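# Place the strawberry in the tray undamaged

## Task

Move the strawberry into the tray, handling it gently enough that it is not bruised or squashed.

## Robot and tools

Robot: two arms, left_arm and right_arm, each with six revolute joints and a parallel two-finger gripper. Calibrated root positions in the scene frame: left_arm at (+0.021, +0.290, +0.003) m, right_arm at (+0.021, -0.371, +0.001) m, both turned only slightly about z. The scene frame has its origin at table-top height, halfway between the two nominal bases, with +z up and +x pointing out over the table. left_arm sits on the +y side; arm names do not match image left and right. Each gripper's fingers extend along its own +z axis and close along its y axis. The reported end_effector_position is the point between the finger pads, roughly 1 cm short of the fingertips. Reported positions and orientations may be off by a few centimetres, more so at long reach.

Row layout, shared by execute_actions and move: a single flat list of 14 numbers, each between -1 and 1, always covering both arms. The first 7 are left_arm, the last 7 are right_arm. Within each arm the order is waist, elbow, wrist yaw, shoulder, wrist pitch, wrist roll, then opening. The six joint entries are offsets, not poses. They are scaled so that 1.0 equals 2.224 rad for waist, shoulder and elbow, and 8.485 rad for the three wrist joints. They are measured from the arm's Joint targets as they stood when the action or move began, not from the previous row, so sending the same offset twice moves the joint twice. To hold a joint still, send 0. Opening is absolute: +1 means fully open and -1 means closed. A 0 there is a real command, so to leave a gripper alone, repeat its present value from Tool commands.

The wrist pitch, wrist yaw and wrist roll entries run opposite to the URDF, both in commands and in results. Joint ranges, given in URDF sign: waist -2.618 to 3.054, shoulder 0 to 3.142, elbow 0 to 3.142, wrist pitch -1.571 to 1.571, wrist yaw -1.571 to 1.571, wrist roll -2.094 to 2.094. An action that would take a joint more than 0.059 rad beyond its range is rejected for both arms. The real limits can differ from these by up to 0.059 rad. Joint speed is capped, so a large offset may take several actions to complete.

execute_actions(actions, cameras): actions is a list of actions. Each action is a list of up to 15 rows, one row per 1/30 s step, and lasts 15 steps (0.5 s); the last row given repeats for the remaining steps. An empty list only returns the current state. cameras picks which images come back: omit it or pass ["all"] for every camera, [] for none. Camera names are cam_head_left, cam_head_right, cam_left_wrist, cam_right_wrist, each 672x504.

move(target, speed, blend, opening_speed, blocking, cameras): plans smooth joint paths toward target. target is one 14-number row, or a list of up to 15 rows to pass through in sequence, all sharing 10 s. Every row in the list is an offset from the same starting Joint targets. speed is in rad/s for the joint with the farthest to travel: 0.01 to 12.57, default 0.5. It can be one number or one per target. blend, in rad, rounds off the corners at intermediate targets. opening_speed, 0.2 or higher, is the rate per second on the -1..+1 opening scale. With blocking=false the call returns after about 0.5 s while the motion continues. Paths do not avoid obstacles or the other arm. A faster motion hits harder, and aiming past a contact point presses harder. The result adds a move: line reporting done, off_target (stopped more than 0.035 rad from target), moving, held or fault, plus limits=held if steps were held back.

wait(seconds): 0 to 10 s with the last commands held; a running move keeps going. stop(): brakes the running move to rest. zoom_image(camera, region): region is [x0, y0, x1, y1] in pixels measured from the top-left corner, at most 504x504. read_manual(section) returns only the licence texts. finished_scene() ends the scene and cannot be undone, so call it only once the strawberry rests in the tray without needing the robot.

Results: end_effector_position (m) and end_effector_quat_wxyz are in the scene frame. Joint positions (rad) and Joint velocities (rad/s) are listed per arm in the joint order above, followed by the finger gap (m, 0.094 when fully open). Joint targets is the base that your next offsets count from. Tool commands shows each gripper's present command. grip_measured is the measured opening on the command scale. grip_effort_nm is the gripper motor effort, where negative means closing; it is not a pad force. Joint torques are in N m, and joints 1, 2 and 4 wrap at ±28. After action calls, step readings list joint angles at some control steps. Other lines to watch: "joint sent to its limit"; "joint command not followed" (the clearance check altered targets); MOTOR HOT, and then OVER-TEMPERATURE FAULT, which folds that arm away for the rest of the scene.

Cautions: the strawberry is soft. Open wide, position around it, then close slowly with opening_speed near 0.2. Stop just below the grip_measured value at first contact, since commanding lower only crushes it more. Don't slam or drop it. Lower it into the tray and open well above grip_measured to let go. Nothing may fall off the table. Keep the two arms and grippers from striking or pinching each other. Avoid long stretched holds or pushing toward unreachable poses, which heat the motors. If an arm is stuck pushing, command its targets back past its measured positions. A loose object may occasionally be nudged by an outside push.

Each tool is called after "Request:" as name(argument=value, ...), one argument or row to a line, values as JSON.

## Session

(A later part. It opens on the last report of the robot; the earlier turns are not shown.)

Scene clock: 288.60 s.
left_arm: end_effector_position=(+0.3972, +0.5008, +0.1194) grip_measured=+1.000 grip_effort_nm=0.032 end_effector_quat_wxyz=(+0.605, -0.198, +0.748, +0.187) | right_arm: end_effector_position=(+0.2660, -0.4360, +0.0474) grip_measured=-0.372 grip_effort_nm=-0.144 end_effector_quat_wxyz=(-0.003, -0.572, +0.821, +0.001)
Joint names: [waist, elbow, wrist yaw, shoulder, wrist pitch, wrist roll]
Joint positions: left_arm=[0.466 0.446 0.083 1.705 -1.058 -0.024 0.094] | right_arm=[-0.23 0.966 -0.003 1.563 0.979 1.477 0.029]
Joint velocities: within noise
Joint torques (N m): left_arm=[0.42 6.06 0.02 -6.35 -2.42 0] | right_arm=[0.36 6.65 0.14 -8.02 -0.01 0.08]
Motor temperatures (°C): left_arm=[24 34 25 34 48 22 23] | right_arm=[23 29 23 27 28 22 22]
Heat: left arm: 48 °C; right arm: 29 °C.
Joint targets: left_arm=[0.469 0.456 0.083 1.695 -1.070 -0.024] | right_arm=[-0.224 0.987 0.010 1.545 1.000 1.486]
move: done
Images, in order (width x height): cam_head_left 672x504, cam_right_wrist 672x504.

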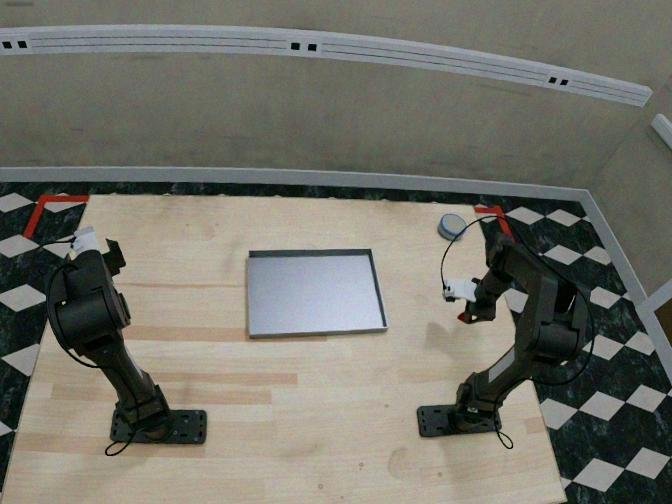

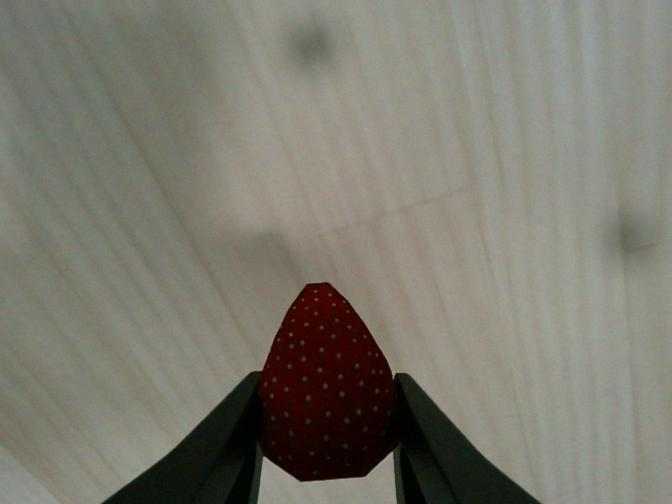

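Request:
move(
  target=[
    [0,0,0,0,0,0,1,0.05576,0.10315,0,0.01349,0.02506,0,-0.375],
    [0,0,0,0,0,0,1,0.39748,0.48651,0,0.31205,0.04973,0,-0.375],
  ],
  speed=0.7,
  blend=[0.1,0],
  cameras=["cam_right_wrist", "cam_head_left", "cam_head_right"],
)

Scene clock: 302.90 s.
left_arm: end_effector_position=(+0.3972, +0.5008, +0.1194) grip_measured=+1.000 grip_effort_nm=0.042 end_effector_quat_wxyz=(+0.605, -0.198, +0.748, +0.187) | right_arm: end_effector_position=(+0.3667, -0.1148, +0.1019) grip_measured=-0.372 grip_effort_nm=-0.149 end_effector_quat_wxyz=(-0.003, +0.870, -0.493, -0.002)
Joint names: [waist, elbow, wrist yaw, shoulder, wrist pitch, wrist roll]
Joint positions: left_arm=[0.466 0.446 0.083 1.705 -1.058 -0.024 0.094] | right_arm=[0.664 2.045 0.006 2.211 1.4 1.477 0.029]
Joint velocities: within noise
Joint torques (N m): left_arm=[0.36 6.11 -0.06 -6.2 -2.46 0.05] | right_arm=[-0.42 7.1 0.07 -10.7 -0.04 0.1]
Motor temperatures (°C): left_arm=[24 34 25 34 48 22 23] | right_arm=[23 30 23 29 28 22 22]
Heat: left arm: 48 °C; right arm: 30 °C.
Joint targets: left_arm=[0.469 0.456 0.083 1.695 -1.070 -0.024] | right_arm=[0.660 2.069 0.010 2.239 1.422 1.486]
move: done
Images, in order (width x height): cam_head_left 672x504, cam_head_right 672x504, cam_right_wrist 672x504.

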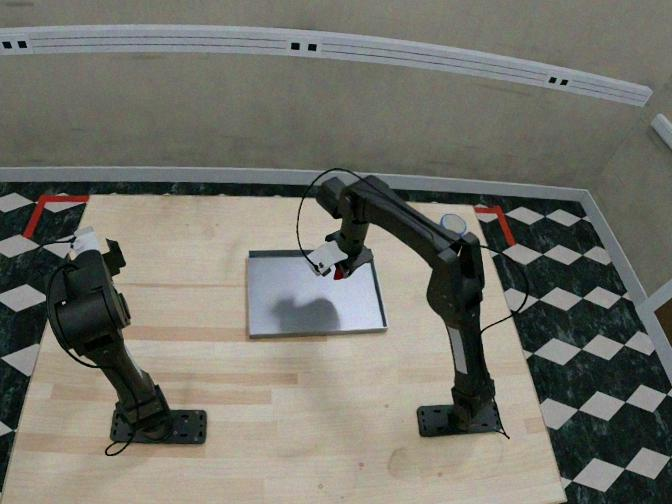

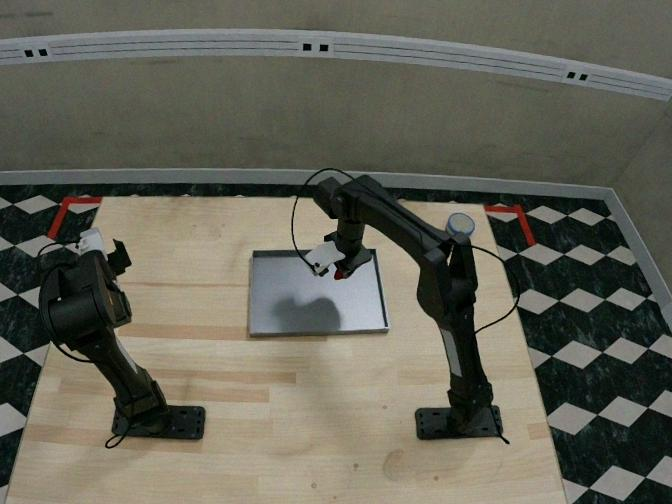

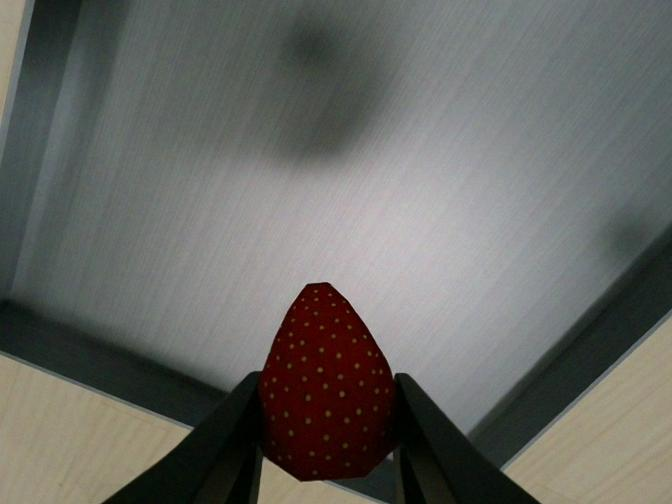

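Request:
move(
  target=[0,0,0,0,0,0,1,0,-0.13129,0,0.01124,-0.03595,0,-0.375],
  speed=0.3,
  cameras=["cam_right_wrist", "cam_head_left", "cam_head_right"],
)

Scene clock: 327.53 s.
left_arm: end_effector_position=(+0.3972, +0.5008, +0.1194) grip_measured=+1.000 grip_effort_nm=0.032 end_effector_quat_wxyz=(+0.605, -0.198, +0.748, +0.187) | right_arm: end_effector_position=(+0.3667, -0.1148, +0.0288) grip_measured=-0.372 grip_effort_nm=-0.139 end_effector_quat_wxyz=(-0.002, +0.870, -0.493, -0.002)
Joint names: [waist, elbow, wrist yaw, shoulder, wrist pitch, wrist roll]
Joint positions: left_arm=[0.466 0.446 0.083 1.705 -1.058 -0.024 0.094] | right_arm=[0.664 1.794 0.006 2.235 1.127 1.477 0.029]
Joint velocities: within noise
Joint torques (N m): left_arm=[0.47 6.24 -0.02 -6.17 -2.49 -0.01] | right_arm=[-0.38 4.07 0.05 -10.71 -0.34 0.07]
Motor temperatures (°C): left_arm=[24 34 25 34 49 22 23] | right_arm=[23 31 23 29 27 22 22]
Heat: left arm: 49 °C; right arm: 31 °C.
Joint targets: left_arm=[0.469 0.456 0.083 1.695 -1.070 -0.024] | right_arm=[0.660 1.777 0.010 2.264 1.117 1.486]
move: done
Images, in order (width x height): cam_head_left 672x504, cam_head_right 672x504, cam_right_wrist 672x504.

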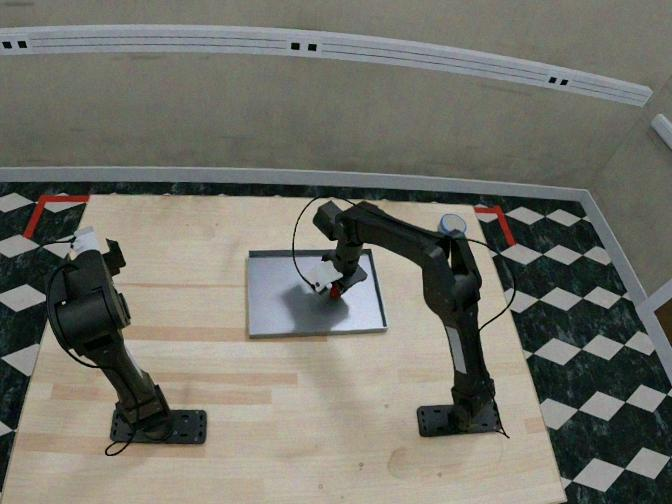

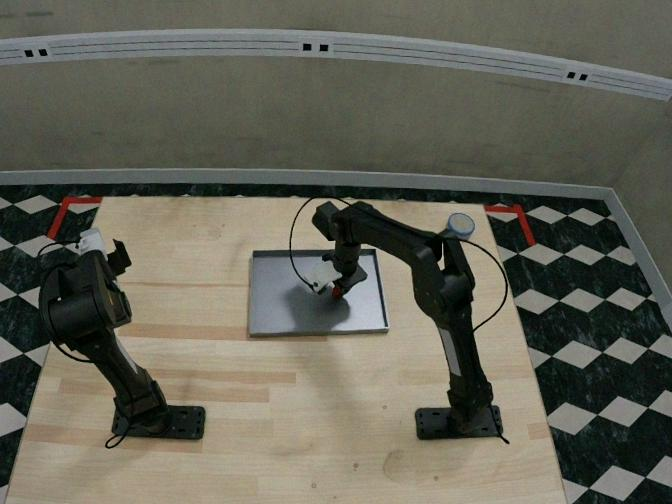

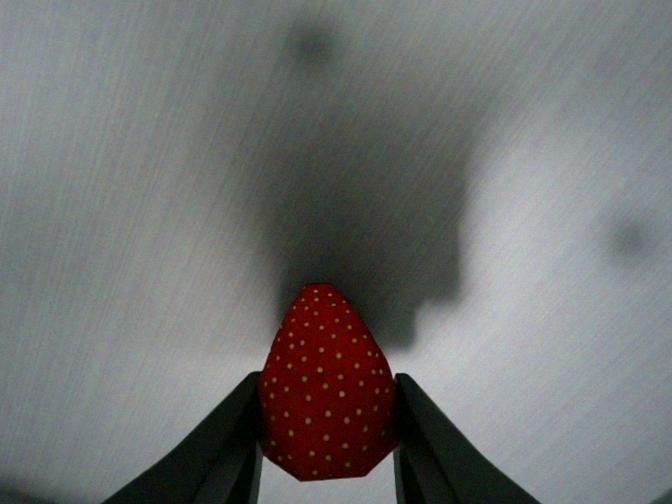

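Request:
move(
  target=[0,0,0,0,0,0,1,0,-0.00841,0,0.00297,-0.00298,0,-0.375],
  speed=0.08,
  cameras=["cam_right_wrist", "cam_head_left"],
)

Request:
zoom_image(
  camera="cam_right_wrist",
  region=[200, 264, 460, 504],
)

Scene clock: 332.57 s.
left_arm: end_effector_position=(+0.3972, +0.5008, +0.1194) grip_measured=+1.000 grip_effort_nm=0.037 end_effector_quat_wxyz=(+0.605, -0.198, +0.748, +0.187) | right_arm: end_effector_position=(+0.3678, -0.1140, +0.0248) grip_measured=-0.372 grip_effort_nm=-0.139 end_effector_quat_wxyz=(-0.006, +0.870, -0.493, +0.000)
Joint names: [waist, elbow, wrist yaw, shoulder, wrist pitch, wrist roll]
Joint positions: left_arm=[0.466 0.446 0.083 1.705 -1.058 -0.024 0.094] | right_arm=[0.664 1.778 0.006 2.235 1.102 1.477 0.029]
Joint velocities: within noise
Joint torques (N m): left_arm=[0.23 6.17 0.06 -6.2 -2.45 0.06] | right_arm=[-0.42 3.88 0.07 -10.19 -0.37 0.08]
Motor temperatures (°C): left_arm=[24 34 25 34 49 22 23] | right_arm=[23 31 23 30 27 22 22]
Heat: left arm: 49 °C; right arm: 31 °C.
Joint targets: left_arm=[0.469 0.456 0.083 1.695 -1.070 -0.024] | right_arm=[0.660 1.758 0.010 2.271 1.092 1.486]
move: done
Images, in order (width x height): cam_head_left 672x504, cam_right_wrist 672x504.

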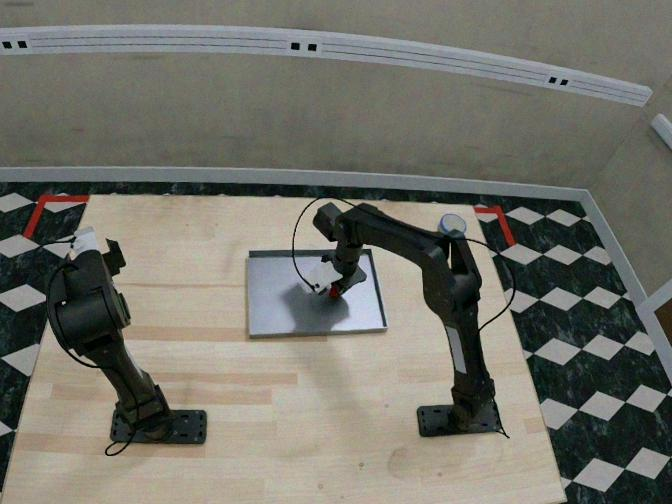

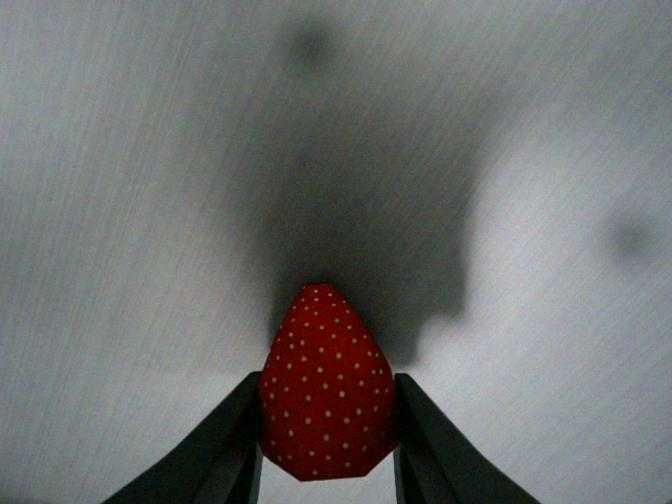

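Scaled by 1.938 from the camera's 672x504 image, which has a finer 960x720 frame.

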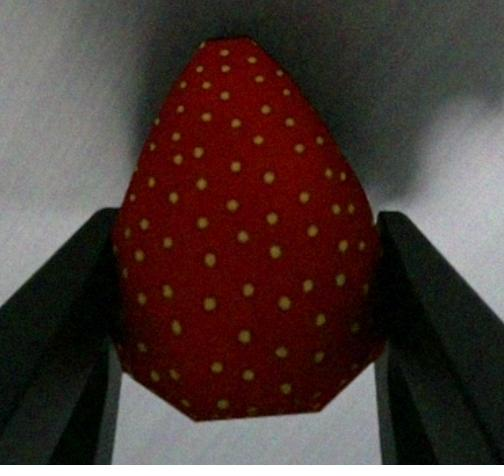

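Request:
move(
  target=[0,0,0,0,0,0,1,0,-0.00854,0,-0.003,-0.00224,0,-0.375],
  speed=0.05,
  cameras=["cam_right_wrist", "cam_head_left"],
)

Request:
zoom_image(
  camera="cam_right_wrist",
  region=[200, 264, 460, 504],
)

Scene clock: 342.27 s.
left_arm: end_effector_position=(+0.3972, +0.5008, +0.1194) grip_measured=+1.000 grip_effort_nm=0.032 end_effector_quat_wxyz=(+0.605, -0.198, +0.748, +0.187) | right_arm: end_effector_position=(+0.3681, -0.1138, +0.0211) grip_measured=-0.372 grip_effort_nm=-0.139 end_effector_quat_wxyz=(-0.008, +0.870, -0.493, +0.001)
Joint names: [waist, elbow, wrist yaw, shoulder, wrist pitch, wrist roll]
Joint positions: left_arm=[0.466 0.446 0.083 1.705 -1.058 -0.024 0.094] | right_arm=[0.664 1.763 0.006 2.235 1.082 1.477 0.029]
Joint velocities: within noise
Joint torques (N m): left_arm=[0.18 6 0.05 -6.27 -2.4 -0.03] | right_arm=[-0.44 3.56 0.07 -10.8 -0.37 0.07]
Motor temperatures (°C): left_arm=[24 34 25 34 49 22 23] | right_arm=[23 30 23 30 27 22 22]
Heat: left arm: 49 °C; right arm: 30 °C.
Joint targets: left_arm=[0.469 0.456 0.083 1.695 -1.070 -0.024] | right_arm=[0.660 1.739 0.010 2.264 1.073 1.486]
move: done
Images, in order (width x height): cam_head_left 672x504, cam_right_wrist 672x504.

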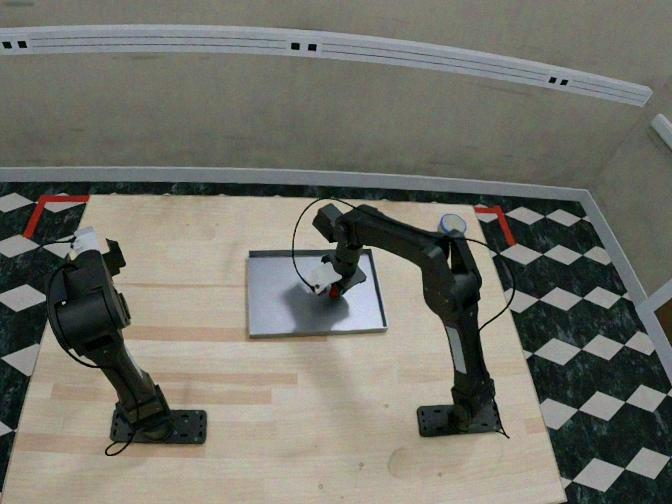

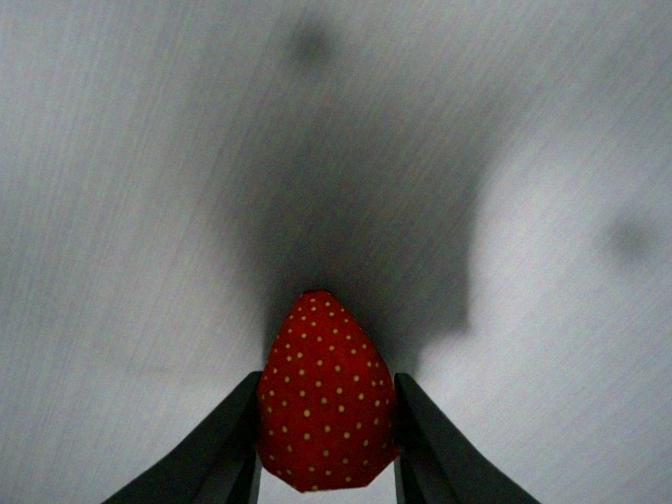

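Scaled by 1.938 from the camera's 672x504 image, which has a finer 960x720 frame.

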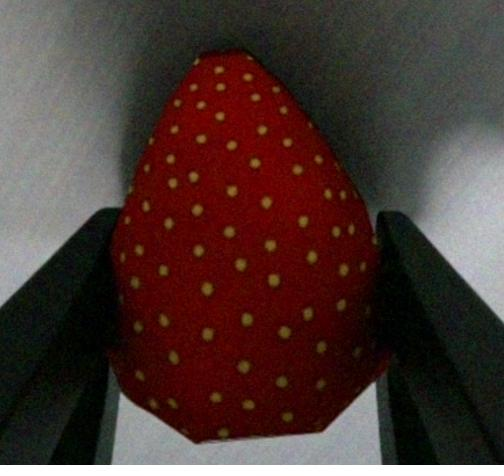

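Request:
move(
  target=[
    [0,0,0,0,0,0,1,0,0,0,0,0,0,0.3],
    [0,0,0,0,0,0,1,0,0.11691,0,-0.02158,0.03229,0,0.3],
  ],
  speed=0.4,
  opening_speed=0.5,
  cameras=["cam_right_wrist", "cam_head_left", "cam_head_right"],
)

Scene clock: 354.77 s.
left_arm: end_effector_position=(+0.3972, +0.5008, +0.1194) grip_measured=+1.000 grip_effort_nm=0.042 end_effector_quat_wxyz=(+0.605, -0.198, +0.748, +0.187) | right_arm: end_effector_position=(+0.3686, -0.1134, +0.0755) grip_measured=+0.298 grip_effort_nm=0.115 end_effector_quat_wxyz=(+0.003, +0.870, -0.493, -0.004)
Joint names: [waist, elbow, wrist yaw, shoulder, wrist pitch, wrist roll]
Joint positions: left_arm=[0.466 0.446 0.083 1.705 -1.058 -0.024 0.094] | right_arm=[0.664 1.98 0.006 2.235 1.325 1.477 0.061]
Joint velocities: within noise
Joint torques (N m): left_arm=[0.34 6.12 0 -6.32 -2.4 -0.03] | right_arm=[-0.4 6.79 0.07 -15.21 0.01 0.07]
Motor temperatures (°C): left_arm=[24 34 25 34 49 22 23] | right_arm=[23 30 23 31 27 22 22]
Heat: left arm: 49 °C; right arm: 31 °C.
Joint targets: left_arm=[0.469 0.456 0.083 1.695 -1.070 -0.024] | right_arm=[0.660 1.999 0.010 2.216 1.347 1.486]
move: done
Images, in order (width x height): cam_head_left 672x504, cam_head_right 672x504, cam_right_wrist 672x504.

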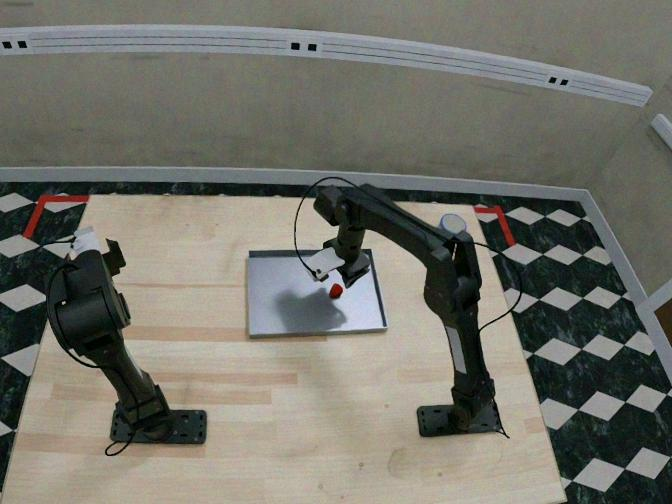

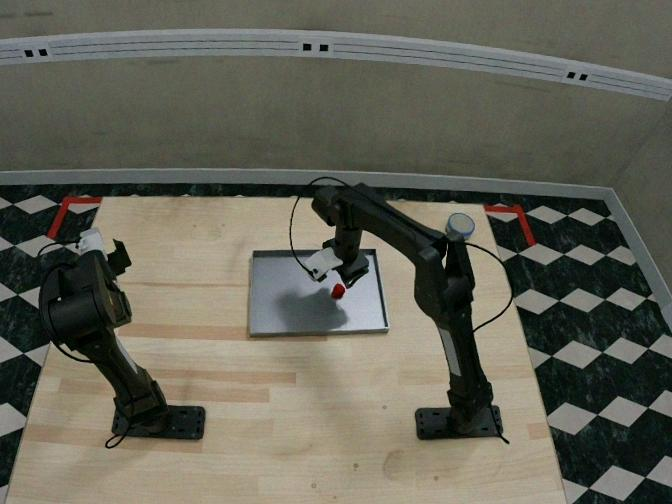

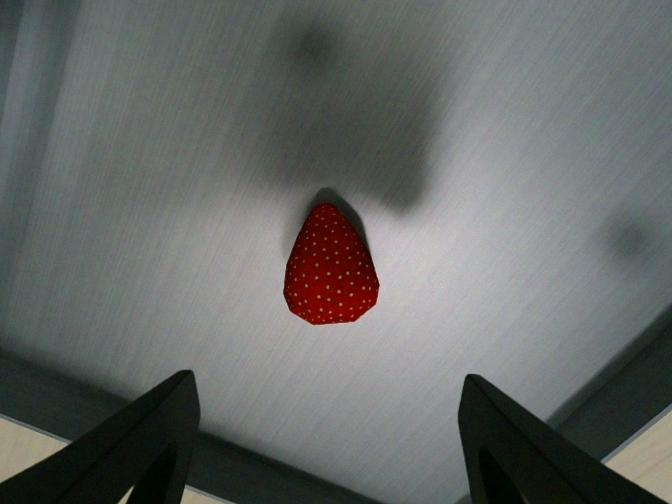

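Request:
finished_scene(
  scene=1,
)

The scene is finished: the task was done.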